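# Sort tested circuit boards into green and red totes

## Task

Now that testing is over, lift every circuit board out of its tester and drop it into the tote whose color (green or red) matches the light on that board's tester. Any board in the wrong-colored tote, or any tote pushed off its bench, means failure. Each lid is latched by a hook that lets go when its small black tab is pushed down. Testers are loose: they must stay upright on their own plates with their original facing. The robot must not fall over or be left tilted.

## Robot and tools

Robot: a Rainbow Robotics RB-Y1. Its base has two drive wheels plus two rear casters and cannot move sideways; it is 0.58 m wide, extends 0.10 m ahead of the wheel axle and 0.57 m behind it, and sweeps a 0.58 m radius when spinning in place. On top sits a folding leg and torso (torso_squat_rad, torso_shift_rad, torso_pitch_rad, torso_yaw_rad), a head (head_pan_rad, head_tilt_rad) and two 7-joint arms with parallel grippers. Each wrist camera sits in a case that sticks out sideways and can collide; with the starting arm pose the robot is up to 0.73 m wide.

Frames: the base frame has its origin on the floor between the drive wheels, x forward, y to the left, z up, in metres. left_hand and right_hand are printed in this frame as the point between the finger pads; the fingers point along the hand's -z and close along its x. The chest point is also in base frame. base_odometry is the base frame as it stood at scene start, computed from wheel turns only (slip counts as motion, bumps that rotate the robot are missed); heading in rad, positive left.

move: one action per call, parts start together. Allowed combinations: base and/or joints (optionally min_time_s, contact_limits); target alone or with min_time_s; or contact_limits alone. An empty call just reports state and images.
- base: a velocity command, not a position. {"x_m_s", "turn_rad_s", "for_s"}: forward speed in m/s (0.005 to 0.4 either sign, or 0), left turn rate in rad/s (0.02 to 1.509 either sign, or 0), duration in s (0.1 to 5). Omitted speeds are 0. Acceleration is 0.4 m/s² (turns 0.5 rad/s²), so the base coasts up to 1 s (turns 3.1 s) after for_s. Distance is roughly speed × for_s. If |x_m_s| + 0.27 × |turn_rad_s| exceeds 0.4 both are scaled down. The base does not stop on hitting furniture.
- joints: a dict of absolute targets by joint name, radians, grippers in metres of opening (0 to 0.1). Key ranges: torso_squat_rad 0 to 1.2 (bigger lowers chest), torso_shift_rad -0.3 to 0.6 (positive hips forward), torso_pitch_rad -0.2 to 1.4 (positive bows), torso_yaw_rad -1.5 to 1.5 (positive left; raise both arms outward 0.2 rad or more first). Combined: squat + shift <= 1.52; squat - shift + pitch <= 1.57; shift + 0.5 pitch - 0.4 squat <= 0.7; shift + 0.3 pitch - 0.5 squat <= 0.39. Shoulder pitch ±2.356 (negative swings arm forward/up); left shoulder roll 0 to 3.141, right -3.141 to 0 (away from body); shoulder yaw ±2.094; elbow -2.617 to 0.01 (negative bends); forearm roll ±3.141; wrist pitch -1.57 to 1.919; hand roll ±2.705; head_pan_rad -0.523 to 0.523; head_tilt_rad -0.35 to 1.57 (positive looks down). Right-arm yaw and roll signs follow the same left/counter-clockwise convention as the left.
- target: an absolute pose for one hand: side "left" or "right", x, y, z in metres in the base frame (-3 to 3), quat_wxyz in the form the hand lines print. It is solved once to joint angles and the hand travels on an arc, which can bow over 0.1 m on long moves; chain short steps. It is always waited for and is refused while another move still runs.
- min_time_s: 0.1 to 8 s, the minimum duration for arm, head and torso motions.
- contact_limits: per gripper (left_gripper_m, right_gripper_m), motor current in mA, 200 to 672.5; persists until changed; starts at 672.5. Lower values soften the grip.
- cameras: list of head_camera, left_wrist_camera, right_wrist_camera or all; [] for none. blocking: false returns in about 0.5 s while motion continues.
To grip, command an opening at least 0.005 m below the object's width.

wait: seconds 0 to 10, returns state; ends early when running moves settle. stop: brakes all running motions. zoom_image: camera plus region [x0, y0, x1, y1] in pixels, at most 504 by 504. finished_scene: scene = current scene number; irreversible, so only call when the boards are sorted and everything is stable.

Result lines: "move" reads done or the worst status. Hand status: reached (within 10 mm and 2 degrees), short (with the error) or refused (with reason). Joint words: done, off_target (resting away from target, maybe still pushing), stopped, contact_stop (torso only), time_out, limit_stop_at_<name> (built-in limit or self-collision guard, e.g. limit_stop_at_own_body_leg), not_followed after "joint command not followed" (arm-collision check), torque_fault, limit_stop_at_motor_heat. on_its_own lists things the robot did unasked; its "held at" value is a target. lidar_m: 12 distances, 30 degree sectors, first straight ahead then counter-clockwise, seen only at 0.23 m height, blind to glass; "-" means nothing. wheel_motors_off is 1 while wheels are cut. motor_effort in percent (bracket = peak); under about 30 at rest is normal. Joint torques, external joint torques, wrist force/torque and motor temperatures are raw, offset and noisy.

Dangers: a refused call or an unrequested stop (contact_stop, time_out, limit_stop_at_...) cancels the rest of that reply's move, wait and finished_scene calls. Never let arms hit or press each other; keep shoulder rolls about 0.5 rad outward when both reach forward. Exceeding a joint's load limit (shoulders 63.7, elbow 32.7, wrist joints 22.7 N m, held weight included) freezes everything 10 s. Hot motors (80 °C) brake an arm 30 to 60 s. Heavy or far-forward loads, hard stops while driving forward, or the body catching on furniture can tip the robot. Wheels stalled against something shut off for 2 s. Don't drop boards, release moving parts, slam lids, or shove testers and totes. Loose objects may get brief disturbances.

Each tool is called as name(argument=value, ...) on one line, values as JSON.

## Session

move(joints={"head_tilt_rad":0.35}, cameras=["head_camera"])

Scene clock: 0.50 s.
Joint torques (N m): left_arm=[-1.89 0.98 0.09 -0.4 0.21 -0.31 0.11] | right_arm=[-1.54 0.19 -0.28 -0.2 -0.15 -0.53 0.01]
External joint torques (N m): left_arm=[0.13 0 0.02 0.18 0.21 0.07 0.12] | right_arm=[-0.28 0.94 -0.25 0.18 -0.18 -0.1 0]
Motor temperatures (°C): left_arm=[29 31 29 32 37 34 40] | right_arm=[34 33 28 31 45 35 35]
Wrist force (N): left_arm=[-2.5 -0.3 -9.7] | right_arm=[1.3 10.7 -12.5]
Wrist torque (N m): left_arm=[-0.01 -0.42 -0.22] | right_arm=[-0.06 0.80 0.49]
Wrist force, peak (N): left_arm=[-2.6 -0.2 -9.8] | right_arm=[1.0 10.9 -12.9]
move: done
base_odometry: x=+0.000 y=+0.000 heading=+0.000
lidar_m: 2.87 2.43 2.86 2.63 2.50 2.56 1.98 1.86 2.26 2.24 2.13 2.18
base_status: not commanded
joint_positions: torso_squat_rad=+0.350 torso_shift_rad=+0.000 torso_pitch_rad=+0.000 torso_yaw_rad=+0.000 left_shoulder_pitch_rad=-0.001 left_shoulder_roll_rad=+0.031 left_shoulder_yaw_rad=-0.041 left_elbow_rad=-0.170 left_forearm_roll_rad=+0.033 left_wrist_pitch_rad=+0.032 left_hand_roll_rad=+0.039 left_gripper_m=+0.100 right_shoulder_pitch_rad=+0.036 right_shoulder_roll_rad=-0.008 right_shoulder_yaw_rad=-0.002 right_elbow_rad=-0.181 right_forearm_roll_rad=-0.038 right_wrist_pitch_rad=-0.031 right_hand_roll_rad=+0.012 right_gripper_m=+0.099 head_pan_rad=+0.000 head_tilt_rad=+0.350
joint_status: all done
wheel_motors_off: 0
motor_effort: left_wheel=+4(4) right_wheel=-2(3)
chest: x=-0.2280 y=-0.0008 z=+1.2475 quat_wxyz=(+1.000, +0.000, +0.000, +0.000) (m; base frame)
left_hand: x=-0.1518 y=+0.2404 z=+0.5662 quat_wxyz=(+0.997, +0.012, -0.070, +0.014) (m; base frame)
right_hand: x=-0.1586 y=-0.2280 z=+0.5658 quat_wxyz=(+0.996, -0.004, -0.089, -0.020) (m; base frame)
pictures: head_camera
camera_calibration:
head_camera: T_world_to_cam=[[0.00306611, -0.998764, 0.0496109, -0.0737486], [-0.305634, -0.0481731, -0.95093, 1.37245], [0.952144, -0.0122471, -0.305404, 0.577162], [0, 0, 0, 1]] pos_world=[-0.129849, -0.000473776, 1.48503]

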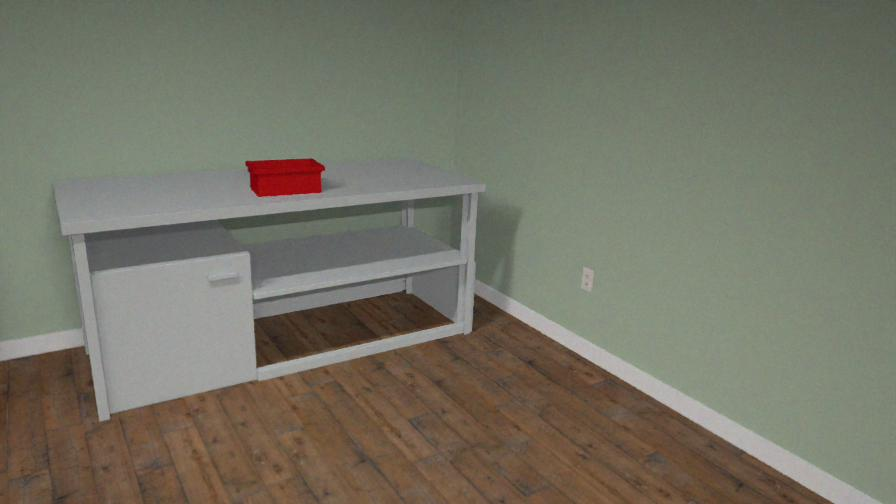

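move(base={"turn_rad_s":0.5,"for_s":2.2}, cameras=["head_camera"])

move(base={"turn_rad_s":0.5,"for_s":2.2}, cameras=["head_camera"])

move(base={"turn_rad_s":0.5,"for_s":2.2}, cameras=["head_camera"])

move(base={"turn_rad_s":0.5,"for_s":2.2}, cameras=["head_camera"])

move(base={"turn_rad_s":0.5,"for_s":2.2}, cameras=["head_camera"])

Scene clock: 14.60 s.
Joint torques (N m): left_arm=[-1.94 0.77 0.04 -0.5 0.23 -0.38 0.11] | right_arm=[-1.66 0.01 -0.43 -0.25 -0.18 -0.49 0.01]
External joint torques (N m): left_arm=[0.07 -0.21 -0.03 0.08 0.22 0 0.12] | right_arm=[-0.39 0.76 -0.4 0.13 -0.22 -0.06 0]
Motor temperatures (°C): left_arm=[29 31 29 32 37 34 40] | right_arm=[34 33 28 31 45 35 35]
Wrist force (N): left_arm=[-2.5 -0.3 -9.4] | right_arm=[1.1 10.8 -12.5]
Wrist torque (N m): left_arm=[0.00 -0.43 -0.22] | right_arm=[-0.06 0.78 0.51]
Wrist force, peak (N): left_arm=[-2.6 -0.5 -10.1] | right_arm=[1.0 11.0 -13.0]
move: done
base_odometry: x=+0.000 y=+0.000 heading=+1.100
lidar_m: 2.86 2.60 2.50 2.58 1.93 1.85 2.25 2.24 2.14 2.21 2.98 2.45
base_status: done (sent for 2.2 of 2.2 s)
joint_positions: torso_squat_rad=+0.350 torso_shift_rad=+0.000 torso_pitch_rad=+0.000 torso_yaw_rad=+0.000 left_shoulder_pitch_rad=-0.001 left_shoulder_roll_rad=+0.031 left_shoulder_yaw_rad=-0.041 left_elbow_rad=-0.170 left_forearm_roll_rad=+0.033 left_wrist_pitch_rad=+0.032 left_hand_roll_rad=+0.039 left_gripper_m=+0.100 right_shoulder_pitch_rad=+0.036 right_shoulder_roll_rad=-0.008 right_shoulder_yaw_rad=-0.002 right_elbow_rad=-0.181 right_forearm_roll_rad=-0.038 right_wrist_pitch_rad=-0.031 right_hand_roll_rad=+0.012 right_gripper_m=+0.099 head_pan_rad=+0.000 head_tilt_rad=+0.350
joint_status: not commanded
wheel_motors_off: 0
motor_effort: left_wheel=+2(31) right_wheel=+4(28)
chest: x=-0.2280 y=-0.0008 z=+1.2475 quat_wxyz=(+1.000, +0.000, +0.000, +0.000) (m; base frame)
left_hand: x=-0.1518 y=+0.2403 z=+0.5662 quat_wxyz=(+0.997, +0.012, -0.070, +0.014) (m; base frame)
right_hand: x=-0.1586 y=-0.2280 z=+0.5658 quat_wxyz=(+0.996, -0.004, -0.089, -0.020) (m; base frame)
pictures: head_camera
camera_calibration:
head_camera: T_world_to_cam=[[0.0030657, -0.998763, 0.0496298, -0.0737691], [-0.305633, -0.048191, -0.950929, 1.37245], [0.952144, -0.0122533, -0.305403, 0.577161], [0, 0, 0, 1]] pos_world=[-0.129849, -0.000466009, 1.48503]

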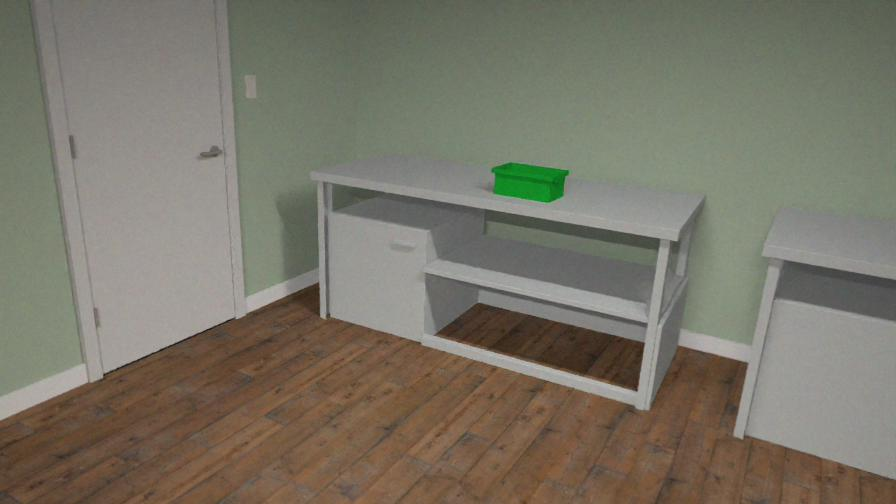

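Scene clock: 18.13 s.
Joint torques (N m): left_arm=[-2.1 1.04 0.05 -0.58 0.33 -0.31 0.06] | right_arm=[-1.68 0.31 -0.12 -0.3 -0.27 -0.54 0.09]
External joint torques (N m): left_arm=[-0.09 0.05 -0.02 0.01 0.33 0.07 0.07] | right_arm=[-0.42 1.06 -0.09 0.09 -0.31 -0.11 0.08]
Motor temperatures (°C): left_arm=[29 31 29 32 37 34 40] | right_arm=[34 33 28 31 45 35 35]
Wrist force (N): left_arm=[-2.4 -0.5 -9.5] | right_arm=[0.9 10.6 -12.8]
Wrist torque (N m): left_arm=[0.01 -0.43 -0.20] | right_arm=[-0.05 0.76 0.51]
Wrist force, peak (N): left_arm=[-2.7 -0.2 -10.0] | right_arm=[0.9 11.0 -13.0]
move: done
base_odometry: x=+0.000 y=+0.000 heading=+2.199
lidar_m: 2.49 2.62 1.91 1.86 2.24 2.19 2.13 2.25 2.54 2.45 2.86 2.57
base_status: done (sent for 2.2 of 2.2 s)
joint_positions: torso_squat_rad=+0.350 torso_shift_rad=+0.000 torso_pitch_rad=+0.000 torso_yaw_rad=+0.000 left_shoulder_pitch_rad=-0.001 left_shoulder_roll_rad=+0.031 left_shoulder_yaw_rad=-0.041 left_elbow_rad=-0.170 left_forearm_roll_rad=+0.033 left_wrist_pitch_rad=+0.032 left_hand_roll_rad=+0.039 left_gripper_m=+0.100 right_shoulder_pitch_rad=+0.036 right_shoulder_roll_rad=-0.008 right_shoulder_yaw_rad=-0.002 right_elbow_rad=-0.181 right_forearm_roll_rad=-0.038 right_wrist_pitch_rad=-0.031 right_hand_roll_rad=+0.012 right_gripper_m=+0.099 head_pan_rad=+0.000 head_tilt_rad=+0.350
joint_status: not commanded
wheel_motors_off: 0
motor_effort: left_wheel=+1(14) right_wheel=+6(24)
chest: x=-0.2280 y=-0.0008 z=+1.2475 quat_wxyz=(+1.000, +0.000, +0.000, +0.000) (m; base frame)
left_hand: x=-0.1518 y=+0.2403 z=+0.5662 quat_wxyz=(+0.997, +0.012, -0.070, +0.014) (m; base frame)
right_hand: x=-0.1586 y=-0.2280 z=+0.5658 quat_wxyz=(+0.996, -0.004, -0.089, -0.020) (m; base frame)
pictures: head_camera
camera_calibration:
head_camera: T_world_to_cam=[[0.00306596, -0.998763, 0.0496318, -0.0737712], [-0.305633, -0.048193, -0.950929, 1.37245], [0.952144, -0.0122536, -0.305403, 0.577161], [0, 0, 0, 1]] pos_world=[-0.129849, -0.000465333, 1.48503]

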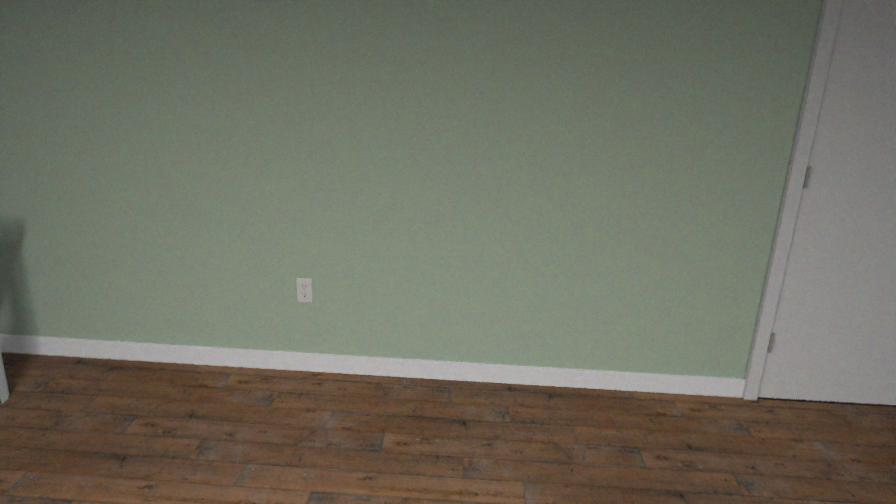

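Scene clock: 21.67 s.
Joint torques (N m): left_arm=[-2.13 1.14 0.25 -0.54 0.14 -0.36 0.18] | right_arm=[-1.6 0.15 -0.24 -0.21 -0.21 -0.52 0.01]
External joint torques (N m): left_arm=[-0.11 0.15 0.18 0.04 0.13 0.02 0.19] | right_arm=[-0.34 0.9 -0.2 0.17 -0.25 -0.09 0]
Motor temperatures (°C): left_arm=[29 31 29 32 37 34 40] | right_arm=[34 33 28 31 45 35 35]
Wrist force (N): left_arm=[-2.7 -0.3 -9.6] | right_arm=[1.2 10.7 -12.8]
Wrist torque (N m): left_arm=[-0.01 -0.48 -0.21] | right_arm=[-0.05 0.79 0.51]
Wrist force, peak (N): left_arm=[-2.6 -0.3 -9.9] | right_arm=[0.7 10.9 -13.3]
move: done
base_odometry: x=+0.000 y=+0.000 heading=-2.984
lidar_m: 1.85 1.89 2.24 2.16 2.13 2.27 2.52 2.45 2.86 2.54 2.50 2.67
base_status: done (sent for 2.2 of 2.2 s)
joint_positions: torso_squat_rad=+0.350 torso_shift_rad=+0.000 torso_pitch_rad=+0.000 torso_yaw_rad=+0.000 left_shoulder_pitch_rad=-0.001 left_shoulder_roll_rad=+0.031 left_shoulder_yaw_rad=-0.041 left_elbow_rad=-0.170 left_forearm_roll_rad=+0.033 left_wrist_pitch_rad=+0.032 left_hand_roll_rad=+0.039 left_gripper_m=+0.100 right_shoulder_pitch_rad=+0.036 right_shoulder_roll_rad=-0.008 right_shoulder_yaw_rad=-0.002 right_elbow_rad=-0.181 right_forearm_roll_rad=-0.038 right_wrist_pitch_rad=-0.031 right_hand_roll_rad=+0.012 right_gripper_m=+0.099 head_pan_rad=+0.000 head_tilt_rad=+0.350
joint_status: not commanded
wheel_motors_off: 0
motor_effort: left_wheel=+1(14) right_wheel=+5(24)
chest: x=-0.2280 y=-0.0008 z=+1.2475 quat_wxyz=(+1.000, +0.000, +0.000, +0.000) (m; base frame)
left_hand: x=-0.1518 y=+0.2403 z=+0.5662 quat_wxyz=(+0.997, +0.012, -0.070, +0.014) (m; base frame)
right_hand: x=-0.1586 y=-0.2280 z=+0.5658 quat_wxyz=(+0.996, -0.004, -0.089, -0.020) (m; base frame)
pictures: head_camera
camera_calibration:
head_camera: T_world_to_cam=[[0.00306596, -0.998763, 0.0496313, -0.0737708], [-0.305633, -0.0481925, -0.950929, 1.37245], [0.952144, -0.0122535, -0.305403, 0.577161], [0, 0, 0, 1]] pos_world=[-0.129849, -0.000465649, 1.48503]

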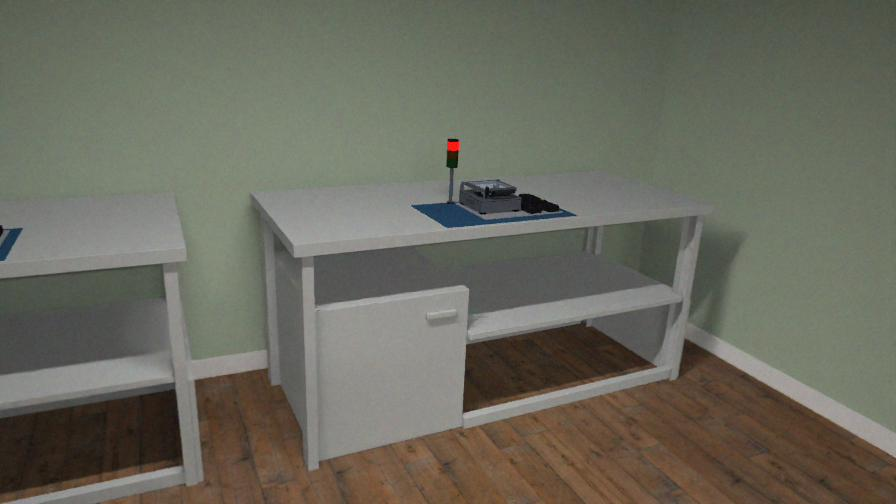

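Scene clock: 25.20 s.
Joint torques (N m): left_arm=[-1.89 0.94 -0.05 -0.51 0.16 -0.39 0.17] | right_arm=[-1.46 0.01 -0.35 -0.18 -0.18 -0.49 -0.04]
External joint torques (N m): left_arm=[0.12 -0.05 -0.12 0.07 0.16 -0.02 0.17] | right_arm=[-0.2 0.76 -0.32 0.2 -0.22 -0.06 -0.05]
Motor temperatures (°C): left_arm=[29 31 29 32 37 34 40] | right_arm=[34 33 28 31 45 35 35]
Wrist force (N): left_arm=[-2.4 -0.2 -9.7] | right_arm=[1.2 10.7 -12.5]
Wrist torque (N m): left_arm=[-0.03 -0.43 -0.22] | right_arm=[-0.06 0.80 0.50]
Wrist force, peak (N): left_arm=[-2.9 -0.6 -10.0] | right_arm=[1.3 10.8 -13.1]
move: done
base_odometry: x=+0.000 y=+0.000 heading=-1.884
lidar_m: 2.24 2.15 2.13 2.31 2.49 2.43 2.87 2.53 2.51 2.73 1.85 1.89
base_status: done (sent for 2.2 of 2.2 s)
joint_positions: torso_squat_rad=+0.350 torso_shift_rad=+0.000 torso_pitch_rad=+0.000 torso_yaw_rad=+0.000 left_shoulder_pitch_rad=-0.001 left_shoulder_roll_rad=+0.031 left_shoulder_yaw_rad=-0.041 left_elbow_rad=-0.170 left_forearm_roll_rad=+0.033 left_wrist_pitch_rad=+0.032 left_hand_roll_rad=+0.039 left_gripper_m=+0.100 right_shoulder_pitch_rad=+0.036 right_shoulder_roll_rad=-0.008 right_shoulder_yaw_rad=-0.002 right_elbow_rad=-0.181 right_forearm_roll_rad=-0.038 right_wrist_pitch_rad=-0.031 right_hand_roll_rad=+0.012 right_gripper_m=+0.099 head_pan_rad=+0.000 head_tilt_rad=+0.350
joint_status: not commanded
wheel_motors_off: 0
motor_effort: left_wheel=+1(16) right_wheel=+4(23)
chest: x=-0.2280 y=-0.0008 z=+1.2475 quat_wxyz=(+1.000, +0.000, +0.000, +0.000) (m; base frame)
left_hand: x=-0.1518 y=+0.2403 z=+0.5662 quat_wxyz=(+0.997, +0.012, -0.070, +0.014) (m; base frame)
right_hand: x=-0.1586 y=-0.2280 z=+0.5658 quat_wxyz=(+0.996, -0.004, -0.089, -0.020) (m; base frame)
pictures: head_camera
camera_calibration:
head_camera: T_world_to_cam=[[0.00306547, -0.998763, 0.0496317, -0.0737711], [-0.305633, -0.0481927, -0.950929, 1.37245], [0.952144, -0.012254, -0.305403, 0.577161], [0, 0, 0, 1]] pos_world=[-0.129849, -0.00046526, 1.48503]

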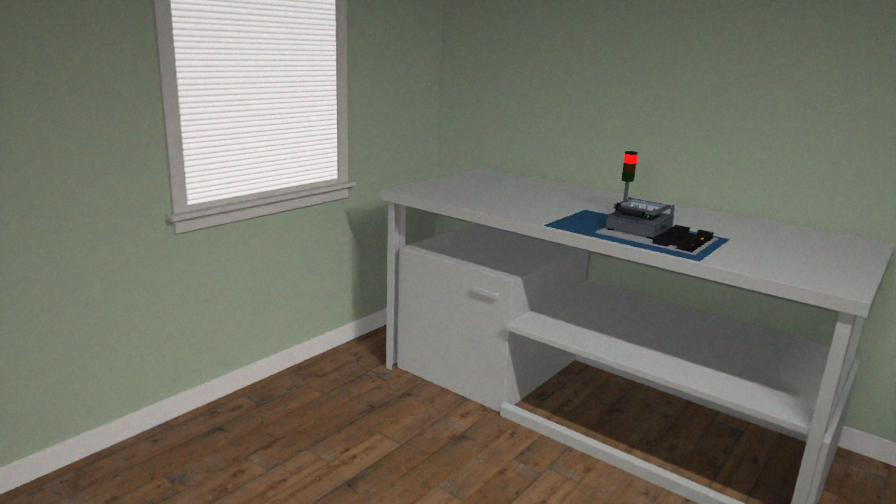

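Scene clock: 28.77 s.
Joint torques (N m): left_arm=[-2.09 0.8 0.16 -0.46 0.19 -0.26 0.01] | right_arm=[-1.7 -0.04 -0.38 -0.13 -0.13 -0.53 0.03]
External joint torques (N m): left_arm=[-0.08 -0.18 0.09 0.12 0.19 0.12 0.02] | right_arm=[-0.44 0.71 -0.35 0.25 -0.17 -0.1 0.02]
Motor temperatures (°C): left_arm=[29 31 29 32 37 34 40] | right_arm=[34 33 28 31 45 35 35]
Wrist force (N): left_arm=[-2.5 -0.3 -9.6] | right_arm=[0.9 10.9 -12.5]
Wrist torque (N m): left_arm=[0.00 -0.45 -0.21] | right_arm=[-0.07 0.74 0.53]
Wrist force, peak (N): left_arm=[-2.6 -0.4 -10.1] | right_arm=[0.9 11.0 -12.9]
move: done
base_odometry: x=+0.000 y=+0.000 heading=-0.785
lidar_m: 2.13 2.37 2.48 2.44 2.86 2.52 2.50 2.79 1.86 1.90 2.25 2.14
base_status: done (sent for 2.2 of 2.2 s)
joint_positions: torso_squat_rad=+0.350 torso_shift_rad=+0.000 torso_pitch_rad=+0.000 torso_yaw_rad=+0.000 left_shoulder_pitch_rad=-0.001 left_shoulder_roll_rad=+0.031 left_shoulder_yaw_rad=-0.041 left_elbow_rad=-0.170 left_forearm_roll_rad=+0.033 left_wrist_pitch_rad=+0.032 left_hand_roll_rad=+0.039 left_gripper_m=+0.100 right_shoulder_pitch_rad=+0.036 right_shoulder_roll_rad=-0.008 right_shoulder_yaw_rad=-0.002 right_elbow_rad=-0.181 right_forearm_roll_rad=-0.038 right_wrist_pitch_rad=-0.031 right_hand_roll_rad=+0.012 right_gripper_m=+0.099 head_pan_rad=+0.000 head_tilt_rad=+0.350
joint_status: not commanded
wheel_motors_off: 0
motor_effort: left_wheel=+2(14) right_wheel=+4(24)
chest: x=-0.2280 y=-0.0008 z=+1.2475 quat_wxyz=(+1.000, +0.000, +0.000, +0.000) (m; base frame)
left_hand: x=-0.1518 y=+0.2403 z=+0.5662 quat_wxyz=(+0.997, +0.012, -0.070, +0.014) (m; base frame)
right_hand: x=-0.1586 y=-0.2280 z=+0.5658 quat_wxyz=(+0.996, -0.004, -0.089, -0.020) (m; base frame)
pictures: head_camera
camera_calibration:
head_camera: T_world_to_cam=[[0.00306497, -0.998763, 0.0496325, -0.0737716], [-0.305633, -0.0481933, -0.950929, 1.37245], [0.952145, -0.0122547, -0.305402, 0.577161], [0, 0, 0, 1]] pos_world=[-0.129849, -0.000464564, 1.48503]

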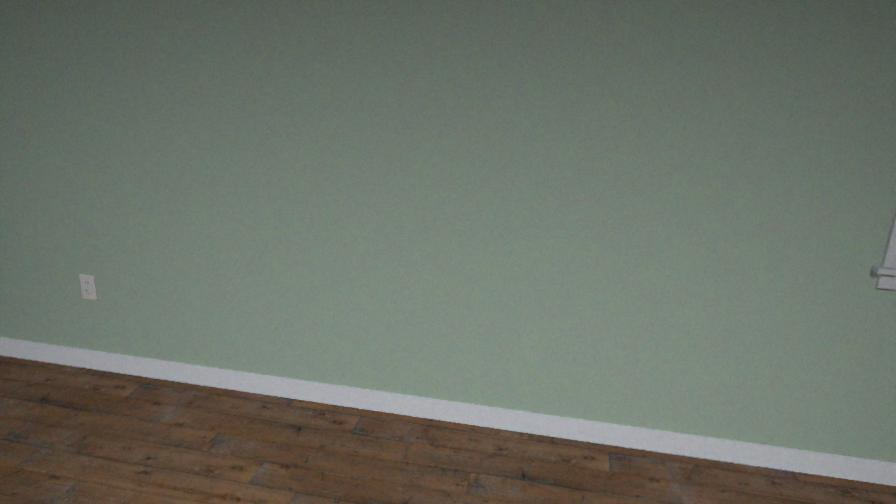

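move(base={"turn_rad_s":-0.5,"for_s":2.38}, cameras=[])

move(base={"x_m_s":0.3,"for_s":4.2}, cameras=[])

move(base={"turn_rad_s":-0.3,"for_s":1.7}, joints={"torso_pitch_rad":0.15,"head_tilt_rad":0.5}, cameras=["head_camera"])

Scene clock: 55.50 s.
Joint torques (N m): left_arm=[-2.05 0.83 0.08 -0.53 0.22 -0.26 0.07] | right_arm=[-1.43 -0.09 -0.34 -0.22 -0.16 -0.49 0.04]
External joint torques (N m): left_arm=[-0.04 -0.14 0 0.06 0.22 0.12 0.08] | right_arm=[-0.17 0.67 -0.31 0.17 -0.2 -0.06 0.03]
Motor temperatures (°C): left_arm=[29 31 29 32 37 34 40] | right_arm=[34 33 28 31 45 35 35]
Wrist force (N): left_arm=[-2.4 -0.3 -9.6] | right_arm=[1.0 11.0 -12.5]
Wrist torque (N m): left_arm=[-0.01 -0.43 -0.21] | right_arm=[-0.09 0.76 0.50]
Wrist force, peak (N): left_arm=[-2.4 -0.4 -10.1] | right_arm=[1.1 11.2 -12.9]
move: done
base_odometry: x=+0.000 y=+0.000 heading=-1.968
lidar_m: 2.24 2.18 2.13 2.25 2.53 2.44 2.86 2.57 2.50 2.65 1.86 1.86
base_status: done (sent for 2.37 of 2.37 s)
joint_positions: torso_squat_rad=+0.350 torso_shift_rad=+0.000 torso_pitch_rad=+0.000 torso_yaw_rad=+0.000 left_shoulder_pitch_rad=-0.001 left_shoulder_roll_rad=+0.031 left_shoulder_yaw_rad=-0.041 left_elbow_rad=-0.170 left_forearm_roll_rad=+0.033 left_wrist_pitch_rad=+0.032 left_hand_roll_rad=+0.039 left_gripper_m=+0.100 right_shoulder_pitch_rad=+0.036 right_shoulder_roll_rad=-0.008 right_shoulder_yaw_rad=-0.002 right_elbow_rad=-0.181 right_forearm_roll_rad=-0.038 right_wrist_pitch_rad=-0.031 right_hand_roll_rad=+0.012 right_gripper_m=+0.099 head_pan_rad=+0.000 head_tilt_rad=+0.350
joint_status: not commanded
wheel_motors_off: 0
motor_effort: left_wheel=+5(24) right_wheel=+1(21)
chest: x=-0.2280 y=-0.0007 z=+1.2475 quat_wxyz=(+1.000, +0.000, +0.000, +0.000) (m; base frame)
left_hand: x=-0.1518 y=+0.2404 z=+0.5662 quat_wxyz=(+0.997, +0.012, -0.070, +0.014) (m; base frame)
right_hand: x=-0.1586 y=-0.2280 z=+0.5658 quat_wxyz=(+0.996, -0.004, -0.089, -0.020) (m; base frame)
pictures: none
No camera images: "cameras" was empty.

Scene clock: 60.97 s.
Joint torques (N m): left_arm=[-1.74 0.89 -0.01 -0.53 0.21 -0.39 0.04] | right_arm=[-1.32 0.2 -0.66 -0.27 -0.24 -0.51 0.03]
External joint torques (N m): left_arm=[0.27 -0.09 -0.08 0.05 0.2 -0.01 0.05] | right_arm=[-0.06 0.96 -0.62 0.11 -0.28 -0.08 0.02]
Motor temperatures (°C): left_arm=[29 31 29 32 37 34 40] | right_arm=[34 33 28 31 45 35 35]
Wrist force (N): left_arm=[-2.5 -0.2 -9.5] | right_arm=[0.8 11.1 -12.7]
Wrist torque (N m): left_arm=[-0.02 -0.46 -0.22] | right_arm=[-0.11 0.74 0.51]
Wrist force, peak (N): left_arm=[-3.0 -0.4 -9.8] | right_arm=[1.1 11.2 -13.1]
move: done
base_odometry: x=-0.487 y=-1.162 heading=-1.968
lidar_m: 0.98 1.29 1.43 1.52 2.18 3.53 4.12 3.27 2.93 1.30 1.05 1.49
base_status: done (sent for 4.2 of 4.2 s)
joint_positions: torso_squat_rad=+0.350 torso_shift_rad=+0.000 torso_pitch_rad=+0.000 torso_yaw_rad=+0.000 left_shoulder_pitch_rad=-0.001 left_shoulder_roll_rad=+0.031 left_shoulder_yaw_rad=-0.041 left_elbow_rad=-0.170 left_forearm_roll_rad=+0.033 left_wrist_pitch_rad=+0.032 left_hand_roll_rad=+0.039 left_gripper_m=+0.100 right_shoulder_pitch_rad=+0.036 right_shoulder_roll_rad=-0.008 right_shoulder_yaw_rad=-0.002 right_elbow_rad=-0.181 right_forearm_roll_rad=-0.038 right_wrist_pitch_rad=-0.031 right_hand_roll_rad=+0.012 right_gripper_m=+0.099 head_pan_rad=+0.000 head_tilt_rad=+0.350
joint_status: not commanded
wheel_motors_off: 0
motor_effort: left_wheel=-5(31) right_wheel=+3(29)
chest: x=-0.2280 y=-0.0007 z=+1.2475 quat_wxyz=(+1.000, +0.000, +0.000, +0.000) (m; base frame)
left_hand: x=-0.1518 y=+0.2404 z=+0.5662 quat_wxyz=(+0.997, +0.012, -0.070, +0.014) (m; base frame)
right_hand: x=-0.1586 y=-0.2280 z=+0.5658 quat_wxyz=(+0.996, -0.004, -0.089, -0.020) (m; base frame)
pictures: none
No camera images: "cameras" was empty.

Scene clock: 63.57 s.
Joint torques (N m): left_arm=[1.69 0.95 0.01 0.92 0.17 -0.02 0.09] | right_arm=[3.09 0.16 -0.22 1.27 -0.23 -0.28 0.08]
External joint torques (N m): left_arm=[-0.4 -0.02 -0.07 -0.11 0.17 0.06 0.09] | right_arm=[-0.06 0.96 -0.11 -0.02 -0.23 -0.16 0.08]
Motor temperatures (°C): left_arm=[29 31 29 32 37 34 40] | right_arm=[34 33 28 31 45 35 35]
Wrist force (N): left_arm=[-1.7 -0.2 -9.6] | right_arm=[2.1 10.8 -12.6]
Wrist torque (N m): left_arm=[-0.02 -0.40 -0.21] | right_arm=[-0.08 0.85 0.52]
Wrist force, peak (N): left_arm=[-2.6 -0.3 -10.0] | right_arm=[2.1 11.1 -13.0]
move: done
base_odometry: x=-0.487 y=-1.162 heading=-2.478
lidar_m: 1.42 0.99 1.32 1.44 1.53 2.23 3.53 4.12 3.26 2.91 1.29 1.05
base_status: done (sent for 1.7 of 1.7 s)
joint_positions: torso_squat_rad=+0.350 torso_shift_rad=+0.000 torso_pitch_rad=+0.150 torso_yaw_rad=+0.000 left_shoulder_pitch_rad=-0.001 left_shoulder_roll_rad=+0.031 left_shoulder_yaw_rad=-0.041 left_elbow_rad=-0.170 left_forearm_roll_rad=+0.033 left_wrist_pitch_rad=+0.032 left_hand_roll_rad=+0.039 left_gripper_m=+0.100 right_shoulder_pitch_rad=+0.036 right_shoulder_roll_rad=-0.008 right_shoulder_yaw_rad=-0.002 right_elbow_rad=-0.181 right_forearm_roll_rad=-0.038 right_wrist_pitch_rad=-0.031 right_hand_roll_rad=+0.012 right_gripper_m=+0.099 head_pan_rad=+0.000 head_tilt_rad=+0.500
joint_status: all done
wheel_motors_off: 0
motor_effort: left_wheel=+3(32) right_wheel=-1(26)
chest: x=-0.1817 y=-0.0007 z=+1.2440 quat_wxyz=(+0.997, +0.000, +0.075, +0.000) (m; base frame)
left_hand: x=-0.2083 y=+0.2404 z=+0.5590 quat_wxyz=(+1.000, +0.013, +0.005, +0.013) (m; base frame)
right_hand: x=-0.2149 y=-0.2280 z=+0.5596 quat_wxyz=(+1.000, -0.005, -0.014, -0.019) (m; base frame)
pictures: head_camera
camera_calibration:
head_camera: T_world_to_cam=[[0.0178394, -0.998759, 0.0465033, -0.0670906], [-0.572989, -0.0483278, -0.818137, 1.16128], [0.819369, -0.0120509, -0.57314, 0.870005], [0, 0, 0, 1]] pos_world=[-0.046255, -0.000400787, 1.45184]

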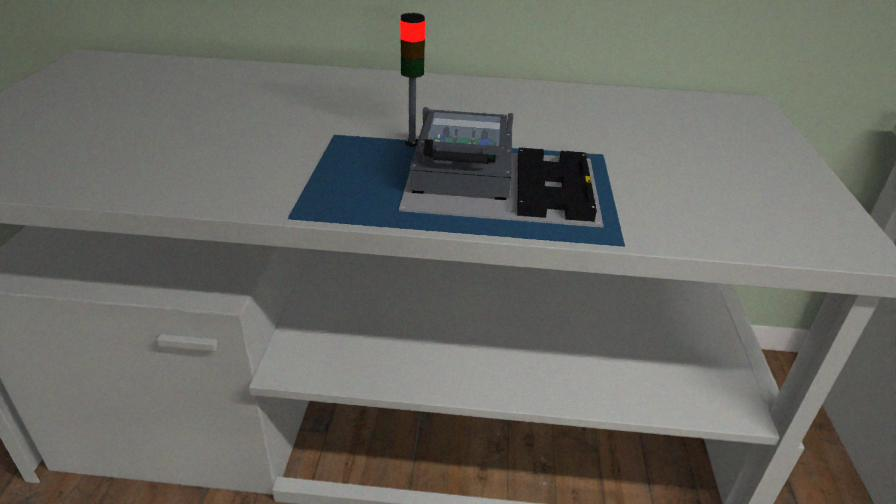

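move(base={"turn_rad_s":-0.1,"for_s":0.45}, joints={"torso_pitch_rad":0.4,"head_tilt_rad":0.5}, cameras=["head_camera"])

zoom_image(camera="head_camera", region=[300, 0, 660, 220])

Scene clock: 73.53 s.
Joint torques (N m): left_arm=[8.44 0.64 -0.05 3.34 0.23 0.4 0.07] | right_arm=[9.7 0.14 -0.44 3.76 -0.31 0.35 -0.01]
External joint torques (N m): left_arm=[-0.36 -0.26 -0.13 -0.3 0.24 -0.01 0.06] | right_arm=[-0.6 0.97 -0.21 -0.23 -0.24 -0.04 0]
Motor temperatures (°C): left_arm=[29 31 29 32 37 34 40] | right_arm=[34 33 28 31 45 35 35]
Wrist force (N): left_arm=[0.0 -0.3 -9.5] | right_arm=[3.5 10.8 -13.0]
Wrist torque (N m): left_arm=[-0.02 -0.30 -0.22] | right_arm=[-0.06 0.91 0.54]
Wrist force, peak (N): left_arm=[-1.5 -0.5 -9.9] | right_arm=[1.9 11.2 -13.3]
move: done
base_odometry: x=-0.487 y=-1.162 heading=-2.524
lidar_m: 1.51 0.99 1.26 1.44 1.51 2.10 3.53 3.66 3.29 2.88 1.29 1.04
base_status: done (sent for 0.47 of 0.47 s)
joint_positions: torso_squat_rad=+0.350 torso_shift_rad=+0.000 torso_pitch_rad=+0.400 torso_yaw_rad=+0.000 left_shoulder_pitch_rad=-0.001 left_shoulder_roll_rad=+0.031 left_shoulder_yaw_rad=-0.041 left_elbow_rad=-0.170 left_forearm_roll_rad=+0.033 left_wrist_pitch_rad=+0.032 left_hand_roll_rad=+0.039 left_gripper_m=+0.100 right_shoulder_pitch_rad=+0.036 right_shoulder_roll_rad=-0.008 right_shoulder_yaw_rad=-0.002 right_elbow_rad=-0.181 right_forearm_roll_rad=-0.038 right_wrist_pitch_rad=-0.031 right_hand_roll_rad=+0.012 right_gripper_m=+0.099 head_pan_rad=+0.000 head_tilt_rad=+0.500
joint_status: all done
wheel_motors_off: 0
motor_effort: left_wheel=+5(24) right_wheel=+1(12)
chest: x=-0.1075 y=-0.0007 z=+1.2231 quat_wxyz=(+0.980, +0.000, +0.199, +0.000) (m; base frame)
left_hand: x=-0.3027 y=+0.2404 z=+0.5659 quat_wxyz=(+0.991, +0.014, +0.130, +0.012) (m; base frame)
right_hand: x=-0.3090 y=-0.2280 z=+0.5681 quat_wxyz=(+0.994, -0.008, +0.111, -0.018) (m; base frame)
pictures: head_camera
camera_calibration:
head_camera: T_world_to_cam=[[0.0289525, -0.998755, 0.0406317, -0.0590385], [-0.757565, -0.0484433, -0.650959, 0.96237], [0.652117, -0.0119343, -0.758024, 1.00531], [0, 0, 0, 1]] pos_world=[0.0751851, -0.000346911, 1.39092]

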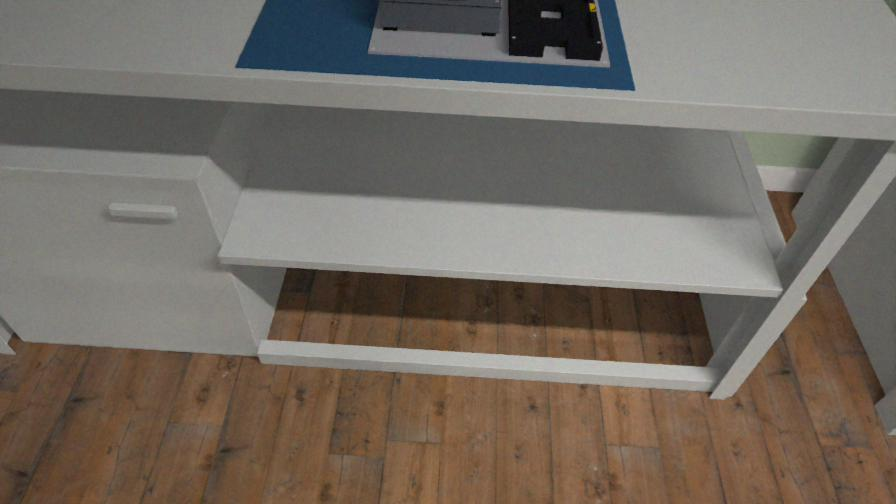

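Scaled by 1.400 from the camera's 896x504 image, which has a finer 1280x720 frame.

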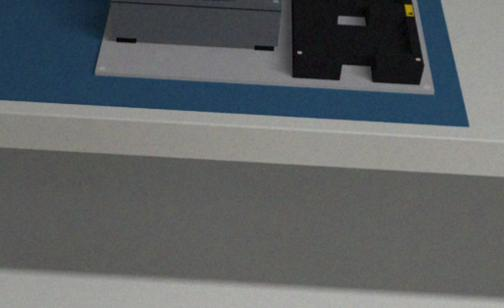

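move(target={"side":"left","x":0.27,"y":0.3,"z":1.15,"quat_wxyz":[0.995,0,0,0.101]}, min_time_s=2.5, cameras=[])

move(target={"side":"right","x":0.22,"y":-0.27,"z":1.06,"quat_wxyz":[0.943,0.253,-0.209,-0.056]}, min_time_s=2.5, cameras=["head_camera"])

move(joints={"right_gripper_m":0.0,"left_gripper_m":0.0,"head_tilt_rad":0.6}, base={"x_m_s":0.2,"for_s":3.0}, cameras=["head_camera"])

Scene clock: 107.43 s.
Joint torques (N m): left_arm=[-13.05 11.82 8.35 -0.06 -0.04 -0.12 0.02] | right_arm=[10.12 0.05 -0.64 3.58 -0.28 0.22 -0.03]
External joint torques (N m): left_arm=[0.93 -0.41 -1.3 -0.04 -0.08 -0.06 0.02] | right_arm=[-0.19 0.89 -0.4 -0.41 -0.21 -0.18 -0.02]
Motor temperatures (°C): left_arm=[29 31 29 32 37 34 40] | right_arm=[34 33 28 31 45 35 35]
Wrist force (N): left_arm=[-1.7 0.1 -10.2] | right_arm=[3.6 10.7 -12.8]
Wrist torque (N m): left_arm=[-0.06 -0.42 -0.19] | right_arm=[-0.07 0.93 0.52]
Wrist force, peak (N): left_arm=[-1.6 -0.2 -10.5] | right_arm=[3.9 11.1 -13.2]
move: done
base_odometry: x=-0.487 y=-1.162 heading=-2.524
lidar_m: 1.52 0.99 1.26 1.44 1.50 2.11 3.52 3.65 3.29 2.88 1.30 1.04
base_status: not commanded
joint_positions: torso_squat_rad=+0.350 torso_shift_rad=+0.000 torso_pitch_rad=+0.400 torso_yaw_rad=+0.000 left_shoulder_pitch_rad=-1.193 left_shoulder_roll_rad=+1.409 left_shoulder_yaw_rad=-0.374 left_elbow_rad=-1.875 left_forearm_roll_rad=+1.620 left_wrist_pitch_rad=+1.919 left_hand_roll_rad=+0.995 left_gripper_m=+0.100 right_shoulder_pitch_rad=+0.036 right_shoulder_roll_rad=-0.008 right_shoulder_yaw_rad=-0.002 right_elbow_rad=-0.181 right_forearm_roll_rad=-0.038 right_wrist_pitch_rad=-0.031 right_hand_roll_rad=+0.012 right_gripper_m=+0.099 head_pan_rad=+0.000 head_tilt_rad=+0.500
joint_status: all done
wheel_motors_off: 0
motor_effort: left_wheel=+6(8) right_wheel=+1(2)
chest: x=-0.1075 y=-0.0007 z=+1.2231 quat_wxyz=(+0.980, +0.000, +0.199, +0.000) (m; base frame)
left_hand: x=+0.2700 y=+0.3000 z=+1.1502 quat_wxyz=(+0.995, +0.000, -0.001, +0.101) (m; base frame)
left_hand_status: reached (checked arc, planned for 2.5 s): 0 mm and 0.1 deg off.
right_hand: x=-0.3090 y=-0.2280 z=+0.5681 quat_wxyz=(+0.994, -0.008, +0.111, -0.018) (m; base frame)
pictures: none
No camera images: "cameras" was empty.

Scene clock: 110.40 s.
Joint torques (N m): left_arm=[-13.11 11.58 8.87 -0.05 0.06 -0.1 0.11] | right_arm=[-8.38 -12.25 -5.09 1.39 -0.17 -0.92 0.36]
External joint torques (N m): left_arm=[0.87 -0.65 -0.76 -0.03 0.03 -0.05 0.11] | right_arm=[-0.46 1.27 1.04 -0.09 -0.16 0.03 0.34]
Motor temperatures (°C): left_arm=[29 31 29 32 37 34 40] | right_arm=[34 34 28 31 45 35 35]
Wrist force (N): left_arm=[-1.8 0.0 -10.0] | right_arm=[-0.2 7.9 -11.8]
Wrist torque (N m): left_arm=[-0.05 -0.43 -0.18] | right_arm=[0.08 0.70 0.49]
Wrist force, peak (N): left_arm=[-2.0 0.1 -10.2] | right_arm=[2.5 12.6 -13.1]
move: done
base_odometry: x=-0.487 y=-1.162 heading=-2.524
lidar_m: 1.51 0.98 1.26 1.44 1.50 2.10 3.52 3.65 3.29 2.89 1.30 1.04
base_status: not commanded
joint_positions: torso_squat_rad=+0.350 torso_shift_rad=+0.000 torso_pitch_rad=+0.400 torso_yaw_rad=+0.000 left_shoulder_pitch_rad=-1.193 left_shoulder_roll_rad=+1.409 left_shoulder_yaw_rad=-0.374 left_elbow_rad=-1.875 left_forearm_roll_rad=+1.620 left_wrist_pitch_rad=+1.919 left_hand_roll_rad=+0.995 left_gripper_m=+0.100 right_shoulder_pitch_rad=-0.318 right_shoulder_roll_rad=-2.271 right_shoulder_yaw_rad=+0.643 right_elbow_rad=-2.381 right_forearm_roll_rad=-0.790 right_wrist_pitch_rad=-0.103 right_hand_roll_rad=-1.668 right_gripper_m=+0.099 head_pan_rad=+0.000 head_tilt_rad=+0.500
joint_status: all done
wheel_motors_off: 0
motor_effort: left_wheel=+6(8) right_wheel=+3(4)
chest: x=-0.1076 y=-0.0007 z=+1.2231 quat_wxyz=(+0.980, +0.000, +0.199, +0.000) (m; base frame)
left_hand: x=+0.2700 y=+0.3001 z=+1.1502 quat_wxyz=(+0.995, +0.000, -0.001, +0.101) (m; base frame)
right_hand: x=+0.2197 y=-0.2698 z=+1.0601 quat_wxyz=(+0.942, +0.252, -0.213, -0.057) (m; base frame)
right_hand_status: reached (checked arc, planned for 2.6 s): 0 mm and 0.5 deg off.
pictures: head_camera
camera_calibration:
head_camera: T_world_to_cam=[[0.0289505, -0.998751, 0.0407153, -0.0591086], [-0.757478, -0.0484979, -0.651057, 0.962453], [0.652219, -0.0119925, -0.757936, 1.00528], [0, 0, 0, 1]] pos_world=[0.0750877, -0.000302138, 1.39095]

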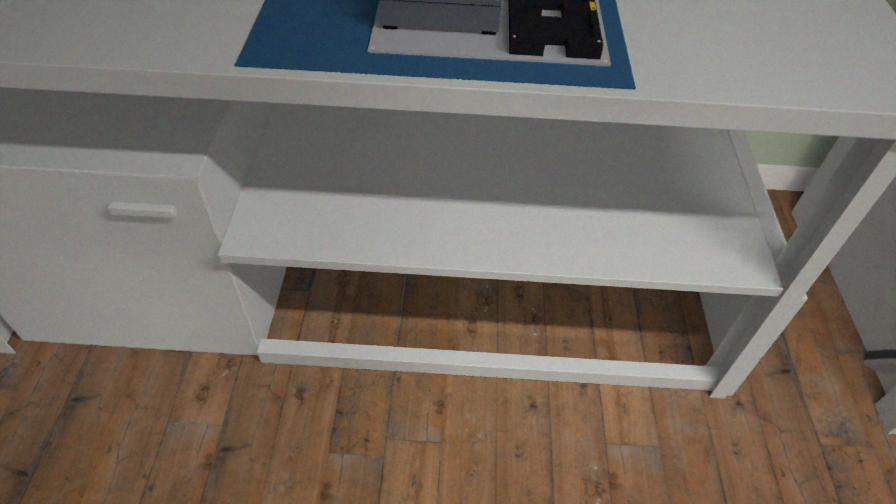

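Scene clock: 114.20 s.
Joint torques (N m): left_arm=[-12.94 11.58 8.88 0 0.16 -0.19 -0.04] | right_arm=[-8.11 -12.26 -5.09 1.43 -0.1 -0.99 0.39]
External joint torques (N m): left_arm=[1.04 -0.65 -0.74 0.02 0.13 -0.13 -0.04] | right_arm=[-0.18 1.27 1.04 -0.05 -0.09 -0.03 0.36]
Motor temperatures (°C): left_arm=[29 31 29 32 37 34 40] | right_arm=[34 34 28 31 45 35 35]
Wrist force (N): left_arm=[-1.7 -0.1 -9.8] | right_arm=[-0.2 8.0 -11.8]
Wrist torque (N m): left_arm=[-0.05 -0.43 -0.19] | right_arm=[0.06 0.67 0.52]
Wrist force, peak (N): left_arm=[-2.0 0.0 -10.2] | right_arm=[-0.3 8.2 -12.1]
move: done
base_odometry: x=-0.977 y=-1.509 heading=-2.524
lidar_m: 0.91 0.62 0.51 1.07 1.48 2.09 4.12 4.41 3.32 1.06 0.69 0.95
base_status: done (sent for 3 of 3 s)
joint_positions: torso_squat_rad=+0.350 torso_shift_rad=+0.000 torso_pitch_rad=+0.400 torso_yaw_rad=+0.000 left_shoulder_pitch_rad=-1.193 left_shoulder_roll_rad=+1.409 left_shoulder_yaw_rad=-0.374 left_elbow_rad=-1.875 left_forearm_roll_rad=+1.620 left_wrist_pitch_rad=+1.919 left_hand_roll_rad=+0.995 left_gripper_m=+0.000 right_shoulder_pitch_rad=-0.318 right_shoulder_roll_rad=-2.271 right_shoulder_yaw_rad=+0.643 right_elbow_rad=-2.381 right_forearm_roll_rad=-0.790 right_wrist_pitch_rad=-0.103 right_hand_roll_rad=-1.668 right_gripper_m=+0.000 head_pan_rad=+0.000 head_tilt_rad=+0.600
joint_status: all done
wheel_motors_off: 0
motor_effort: left_wheel=-1(30) right_wheel=+0(26)
chest: x=-0.1075 y=-0.0007 z=+1.2231 quat_wxyz=(+0.980, +0.000, +0.199, +0.000) (m; base frame)
left_hand: x=+0.2700 y=+0.3001 z=+1.1501 quat_wxyz=(+0.995, +0.000, -0.001, +0.101) (m; base frame)
right_hand: x=+0.2197 y=-0.2699 z=+1.0601 quat_wxyz=(+0.942, +0.252, -0.213, -0.057) (m; base frame)
pictures: head_camera
camera_calibration:
head_camera: T_world_to_cam=[[0.0329502, -0.99875, 0.0375944, -0.0547142], [-0.818749, -0.0485462, -0.572095, 0.85149], [0.573205, -0.0119297, -0.819325, 1.09033], [0, 0, 0, 1]] pos_world=[0.0739757, -0.00030187, 1.38253]

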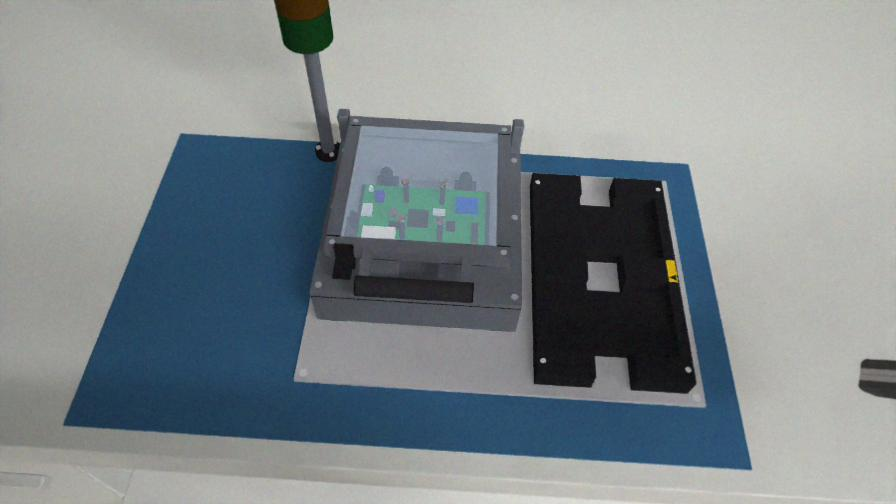

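move(base={"x_m_s":0.04,"for_s":1.15}, cameras=["head_camera"])

zoom_image(camera="head_camera", region=[270, 100, 570, 400])

Scene clock: 129.27 s.
Joint torques (N m): left_arm=[-13.07 11.73 9.1 0.01 0.26 -0.2 0.04] | right_arm=[-8.08 -12.31 -5.25 1.45 -0.11 -1 0.39]
External joint torques (N m): left_arm=[0.91 -0.5 -0.53 0.02 0.23 -0.14 0.04] | right_arm=[-0.16 1.22 0.88 -0.03 -0.1 -0.05 0.36]
Motor temperatures (°C): left_arm=[29 31 29 32 37 34 40] | right_arm=[34 34 28 31 45 35 35]
Wrist force (N): left_arm=[-1.9 0.3 -9.9] | right_arm=[-0.5 8.1 -11.7]
Wrist torque (N m): left_arm=[-0.09 -0.43 -0.19] | right_arm=[0.05 0.65 0.49]
Wrist force, peak (N): left_arm=[-2.2 0.1 -10.2] | right_arm=[-0.1 8.2 -12.0]
move: done
base_odometry: x=-1.015 y=-1.536 heading=-2.524
lidar_m: 0.86 0.61 0.49 0.95 1.49 2.09 4.17 4.40 3.31 0.68 0.70 0.89
base_status: done (sent for 1.17 of 1.17 s)
joint_positions: torso_squat_rad=+0.350 torso_shift_rad=+0.000 torso_pitch_rad=+0.400 torso_yaw_rad=+0.000 left_shoulder_pitch_rad=-1.193 left_shoulder_roll_rad=+1.409 left_shoulder_yaw_rad=-0.374 left_elbow_rad=-1.875 left_forearm_roll_rad=+1.620 left_wrist_pitch_rad=+1.919 left_hand_roll_rad=+0.995 left_gripper_m=+0.000 right_shoulder_pitch_rad=-0.318 right_shoulder_roll_rad=-2.271 right_shoulder_yaw_rad=+0.643 right_elbow_rad=-2.381 right_forearm_roll_rad=-0.790 right_wrist_pitch_rad=-0.103 right_hand_roll_rad=-1.668 right_gripper_m=+0.000 head_pan_rad=+0.000 head_tilt_rad=+0.600
joint_status: not commanded
wheel_motors_off: 0
motor_effort: left_wheel=-2(19) right_wheel=+1(22)
chest: x=-0.1076 y=-0.0007 z=+1.2231 quat_wxyz=(+0.980, +0.000, +0.199, +0.000) (m; base frame)
left_hand: x=+0.2699 y=+0.3001 z=+1.1501 quat_wxyz=(+0.995, +0.000, -0.001, +0.101) (m; base frame)
right_hand: x=+0.2197 y=-0.2699 z=+1.0601 quat_wxyz=(+0.942, +0.252, -0.213, -0.057) (m; base frame)
pictures: head_camera
camera_calibration:
head_camera: T_world_to_cam=[[0.0329449, -0.99875, 0.0375984, -0.0547173], [-0.818668, -0.0485459, -0.572212, 0.851576], [0.573322, -0.0119291, -0.819244, 1.09031], [0, 0, 0, 1]] pos_world=[0.0738649, -0.000302056, 1.38256]

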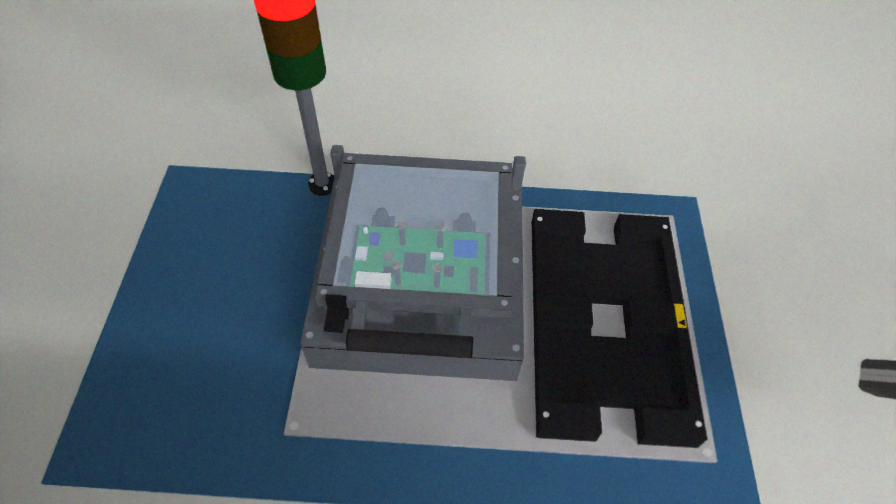

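Scaled by 1.680 from the camera's 896x504 image, which has a finer 1280x720 frame.

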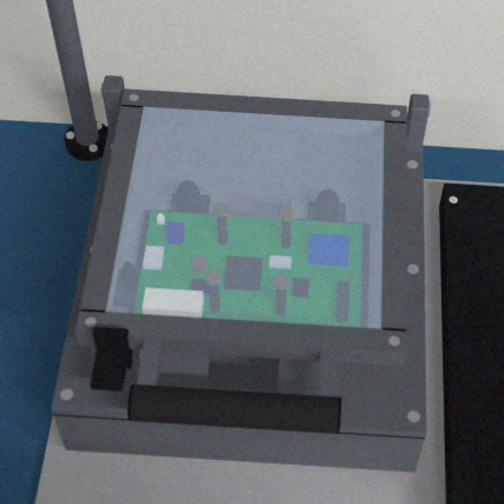

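zoom_image(camera="head_camera", region=[300, 270, 400, 370])

Scaled by 5.040 from the camera's 896x504 image, which has a finer 1280x720 frame.

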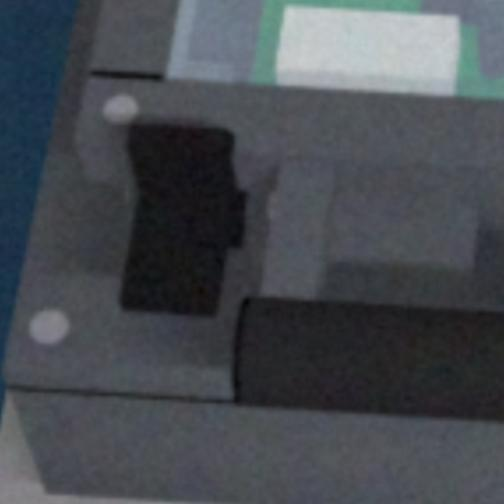

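move(target={"side":"left","x":0.288,"y":0.094,"z":1.05,"quat_wxyz":[0.976,-0.1285,-0.172,0.023]}, min_time_s=2.5, cameras=["head_camera","left_wrist_camera"])

zoom_image(camera="head_camera", region=[270, 200, 470, 400])

Scene clock: 146.00 s.
Joint torques (N m): left_arm=[-12.9 5.31 8.15 -3.2 -0.37 -1 0.34] | right_arm=[-8.02 -12.19 -5.18 1.39 -0.13 -0.92 0.35]
External joint torques (N m): left_arm=[2.13 -1.7 -1.12 -0.13 0.1 -0.31 0.36] | right_arm=[-0.1 1.34 0.95 -0.09 -0.13 0.03 0.33]
Motor temperatures (°C): left_arm=[29 31 29 32 37 34 40] | right_arm=[34 34 28 31 45 35 35]
Wrist force (N): left_arm=[-3.9 1.6 -8.8] | right_arm=[-0.3 7.7 -11.7]
Wrist torque (N m): left_arm=[-0.14 -0.53 -0.20] | right_arm=[0.09 0.66 0.49]
Wrist force, peak (N): left_arm=[-1.7 0.3 -10.3] | right_arm=[-0.4 8.1 -12.2]
move: done
base_odometry: x=-1.015 y=-1.536 heading=-2.524
lidar_m: 0.87 0.61 0.49 0.94 1.49 2.08 4.17 4.39 3.31 0.68 0.70 0.90
base_status: not commanded
joint_positions: torso_squat_rad=+0.350 torso_shift_rad=+0.000 torso_pitch_rad=+0.400 torso_yaw_rad=+0.000 left_shoulder_pitch_rad=-1.134 left_shoulder_roll_rad=+0.972 left_shoulder_yaw_rad=-0.646 left_elbow_rad=-2.208 left_forearm_roll_rad=+1.005 left_wrist_pitch_rad=+1.546 left_hand_roll_rad=+1.334 left_gripper_m=+0.000 right_shoulder_pitch_rad=-0.318 right_shoulder_roll_rad=-2.271 right_shoulder_yaw_rad=+0.643 right_elbow_rad=-2.381 right_forearm_roll_rad=-0.790 right_wrist_pitch_rad=-0.103 right_hand_roll_rad=-1.668 right_gripper_m=+0.000 head_pan_rad=+0.000 head_tilt_rad=+0.600
joint_status: all done
wheel_motors_off: 0
motor_effort: left_wheel=-2(4) right_wheel=+0(2)
chest: x=-0.1076 y=-0.0007 z=+1.2231 quat_wxyz=(+0.980, +0.000, +0.199, +0.000) (m; base frame)
left_hand: x=+0.2876 y=+0.0943 z=+1.0506 quat_wxyz=(+0.976, -0.129, -0.173, +0.022) (m; base frame)
left_hand_status: reached (checked arc, planned for 2.5 s): 1 mm and 0.1 deg off.
right_hand: x=+0.2197 y=-0.2699 z=+1.0601 quat_wxyz=(+0.942, +0.252, -0.213, -0.057) (m; base frame)
pictures: head_camera, left_wrist_camera
camera_calibration:
head_camera: T_world_to_cam=[[0.032945, -0.99875, 0.0375979, -0.0547172], [-0.818672, -0.0485456, -0.572205, 0.851573], [0.573315, -0.0119291, -0.819248, 1.0903], [0, 0, 0, 1]] pos_world=[0.0738737, -0.000302342, 1.38256]
left_wrist_camera: T_world_to_cam=[[0.943402, 0.100318, 0.316115, -0.614254], [-0.149939, -0.721173, 0.676334, -0.565155], [0.295822, -0.685453, -0.665315, 0.74756], [0, 0, 0, 1]] pos_world=[0.273605, 0.166463, 1.07377]

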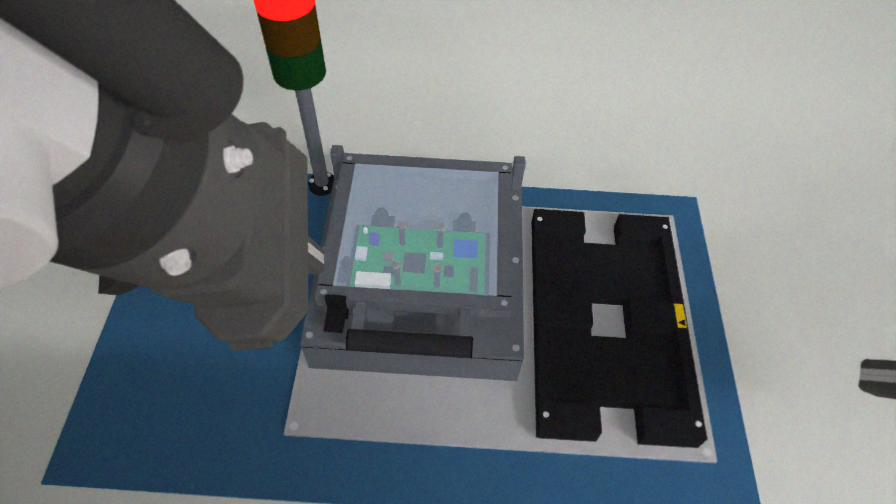

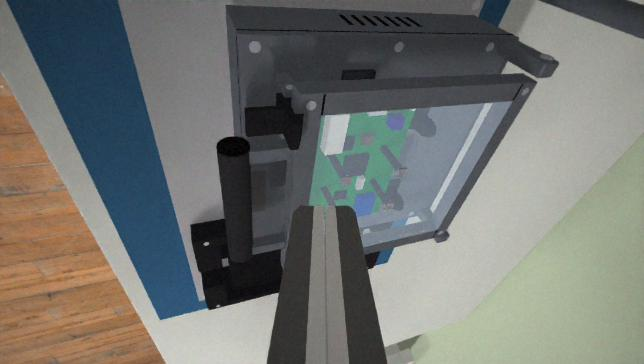

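Scaled by 2.520 from the camera's 896x504 image, which has a finer 1280x720 frame.

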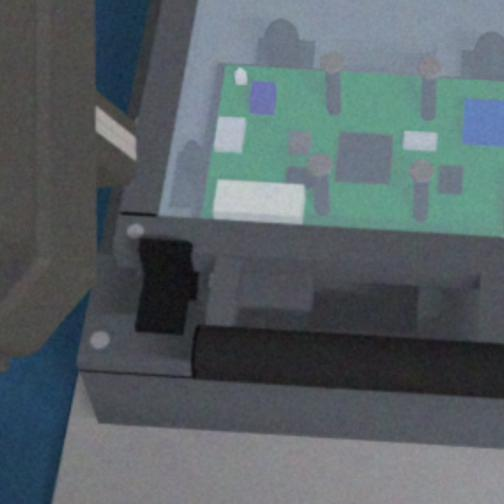

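move(target={"side":"left","x":0.284,"y":0.091,"z":0.99,"quat_wxyz":[0.976,-0.1285,-0.172,0.023]}, min_time_s=1.5, cameras=["left_wrist_camera"])

zoom_image(camera="left_wrist_camera", region=[180, 50, 480, 350])

Scene clock: 156.23 s.
Joint torques (N m): left_arm=[-12.41 4.86 7.91 -3.05 -0.38 -1.03 -0.3] | right_arm=[-8.3 -12.21 -5.27 1.27 -0.02 -0.98 0.39]
External joint torques (N m): left_arm=[2.01 -1.74 -1.14 1.48 0.06 -0.33 -0.28] | right_arm=[-0.38 1.31 0.86 -0.21 -0.02 -0.02 0.36]
Motor temperatures (°C): left_arm=[29 31 29 32 37 34 40] | right_arm=[34 34 28 31 45 35 35]
Wrist force (N): left_arm=[-3.4 1.8 -8.8] | right_arm=[-0.3 8.0 -11.6]
Wrist torque (N m): left_arm=[-0.17 -0.46 -0.18] | right_arm=[0.06 0.66 0.50]
Wrist force, peak (N): left_arm=[-4.0 1.6 -9.3] | right_arm=[-0.3 8.3 -12.0]
move: done
base_odometry: x=-1.015 y=-1.536 heading=-2.524
lidar_m: 0.87 0.61 0.49 0.95 1.49 2.08 4.16 4.40 3.31 0.67 0.70 0.90
base_status: not commanded
joint_positions: torso_squat_rad=+0.350 torso_shift_rad=+0.000 torso_pitch_rad=+0.400 torso_yaw_rad=+0.000 left_shoulder_pitch_rad=-1.021 left_shoulder_roll_rad=+0.928 left_shoulder_yaw_rad=-0.744 left_elbow_rad=-2.160 left_forearm_roll_rad=+0.838 left_wrist_pitch_rad=+1.431 left_hand_roll_rad=+1.309 left_gripper_m=+0.000 right_shoulder_pitch_rad=-0.318 right_shoulder_roll_rad=-2.271 right_shoulder_yaw_rad=+0.643 right_elbow_rad=-2.381 right_forearm_roll_rad=-0.790 right_wrist_pitch_rad=-0.103 right_hand_roll_rad=-1.668 right_gripper_m=+0.000 head_pan_rad=+0.000 head_tilt_rad=+0.600
joint_status: all done
wheel_motors_off: 0
motor_effort: left_wheel=-2(4) right_wheel=+1(2)
chest: x=-0.1076 y=-0.0007 z=+1.2231 quat_wxyz=(+0.980, +0.000, +0.199, +0.000) (m; base frame)
left_hand: x=+0.2836 y=+0.0915 z=+0.9906 quat_wxyz=(+0.976, -0.128, -0.172, +0.023) (m; base frame)
left_hand_status: reached (checked arc, planned for 1.5 s): 1 mm and 0.1 deg off.
right_hand: x=+0.2197 y=-0.2699 z=+1.0601 quat_wxyz=(+0.942, +0.252, -0.213, -0.057) (m; base frame)
pictures: left_wrist_camera
camera_calibration:
left_wrist_camera: T_world_to_cam=[[0.943601, 0.100527, 0.315454, -0.590664], [-0.148655, -0.722712, 0.674973, -0.526056], [0.295835, -0.683799, -0.667009, 0.708402], [0, 0, 0, 1]] pos_world=[0.26958, 0.163595, 1.01391]

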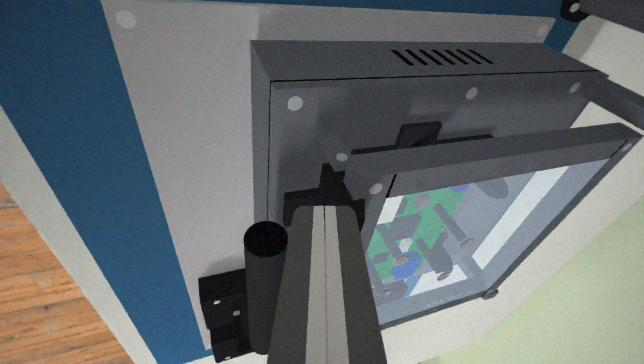

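Scaled by 1.680 from the camera's 644x364 image, which has a finer 920x520 frame.

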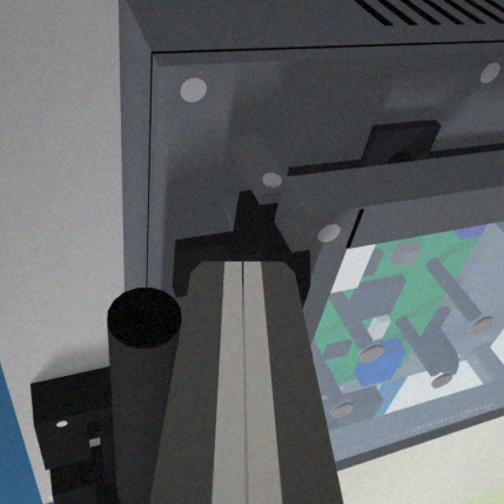

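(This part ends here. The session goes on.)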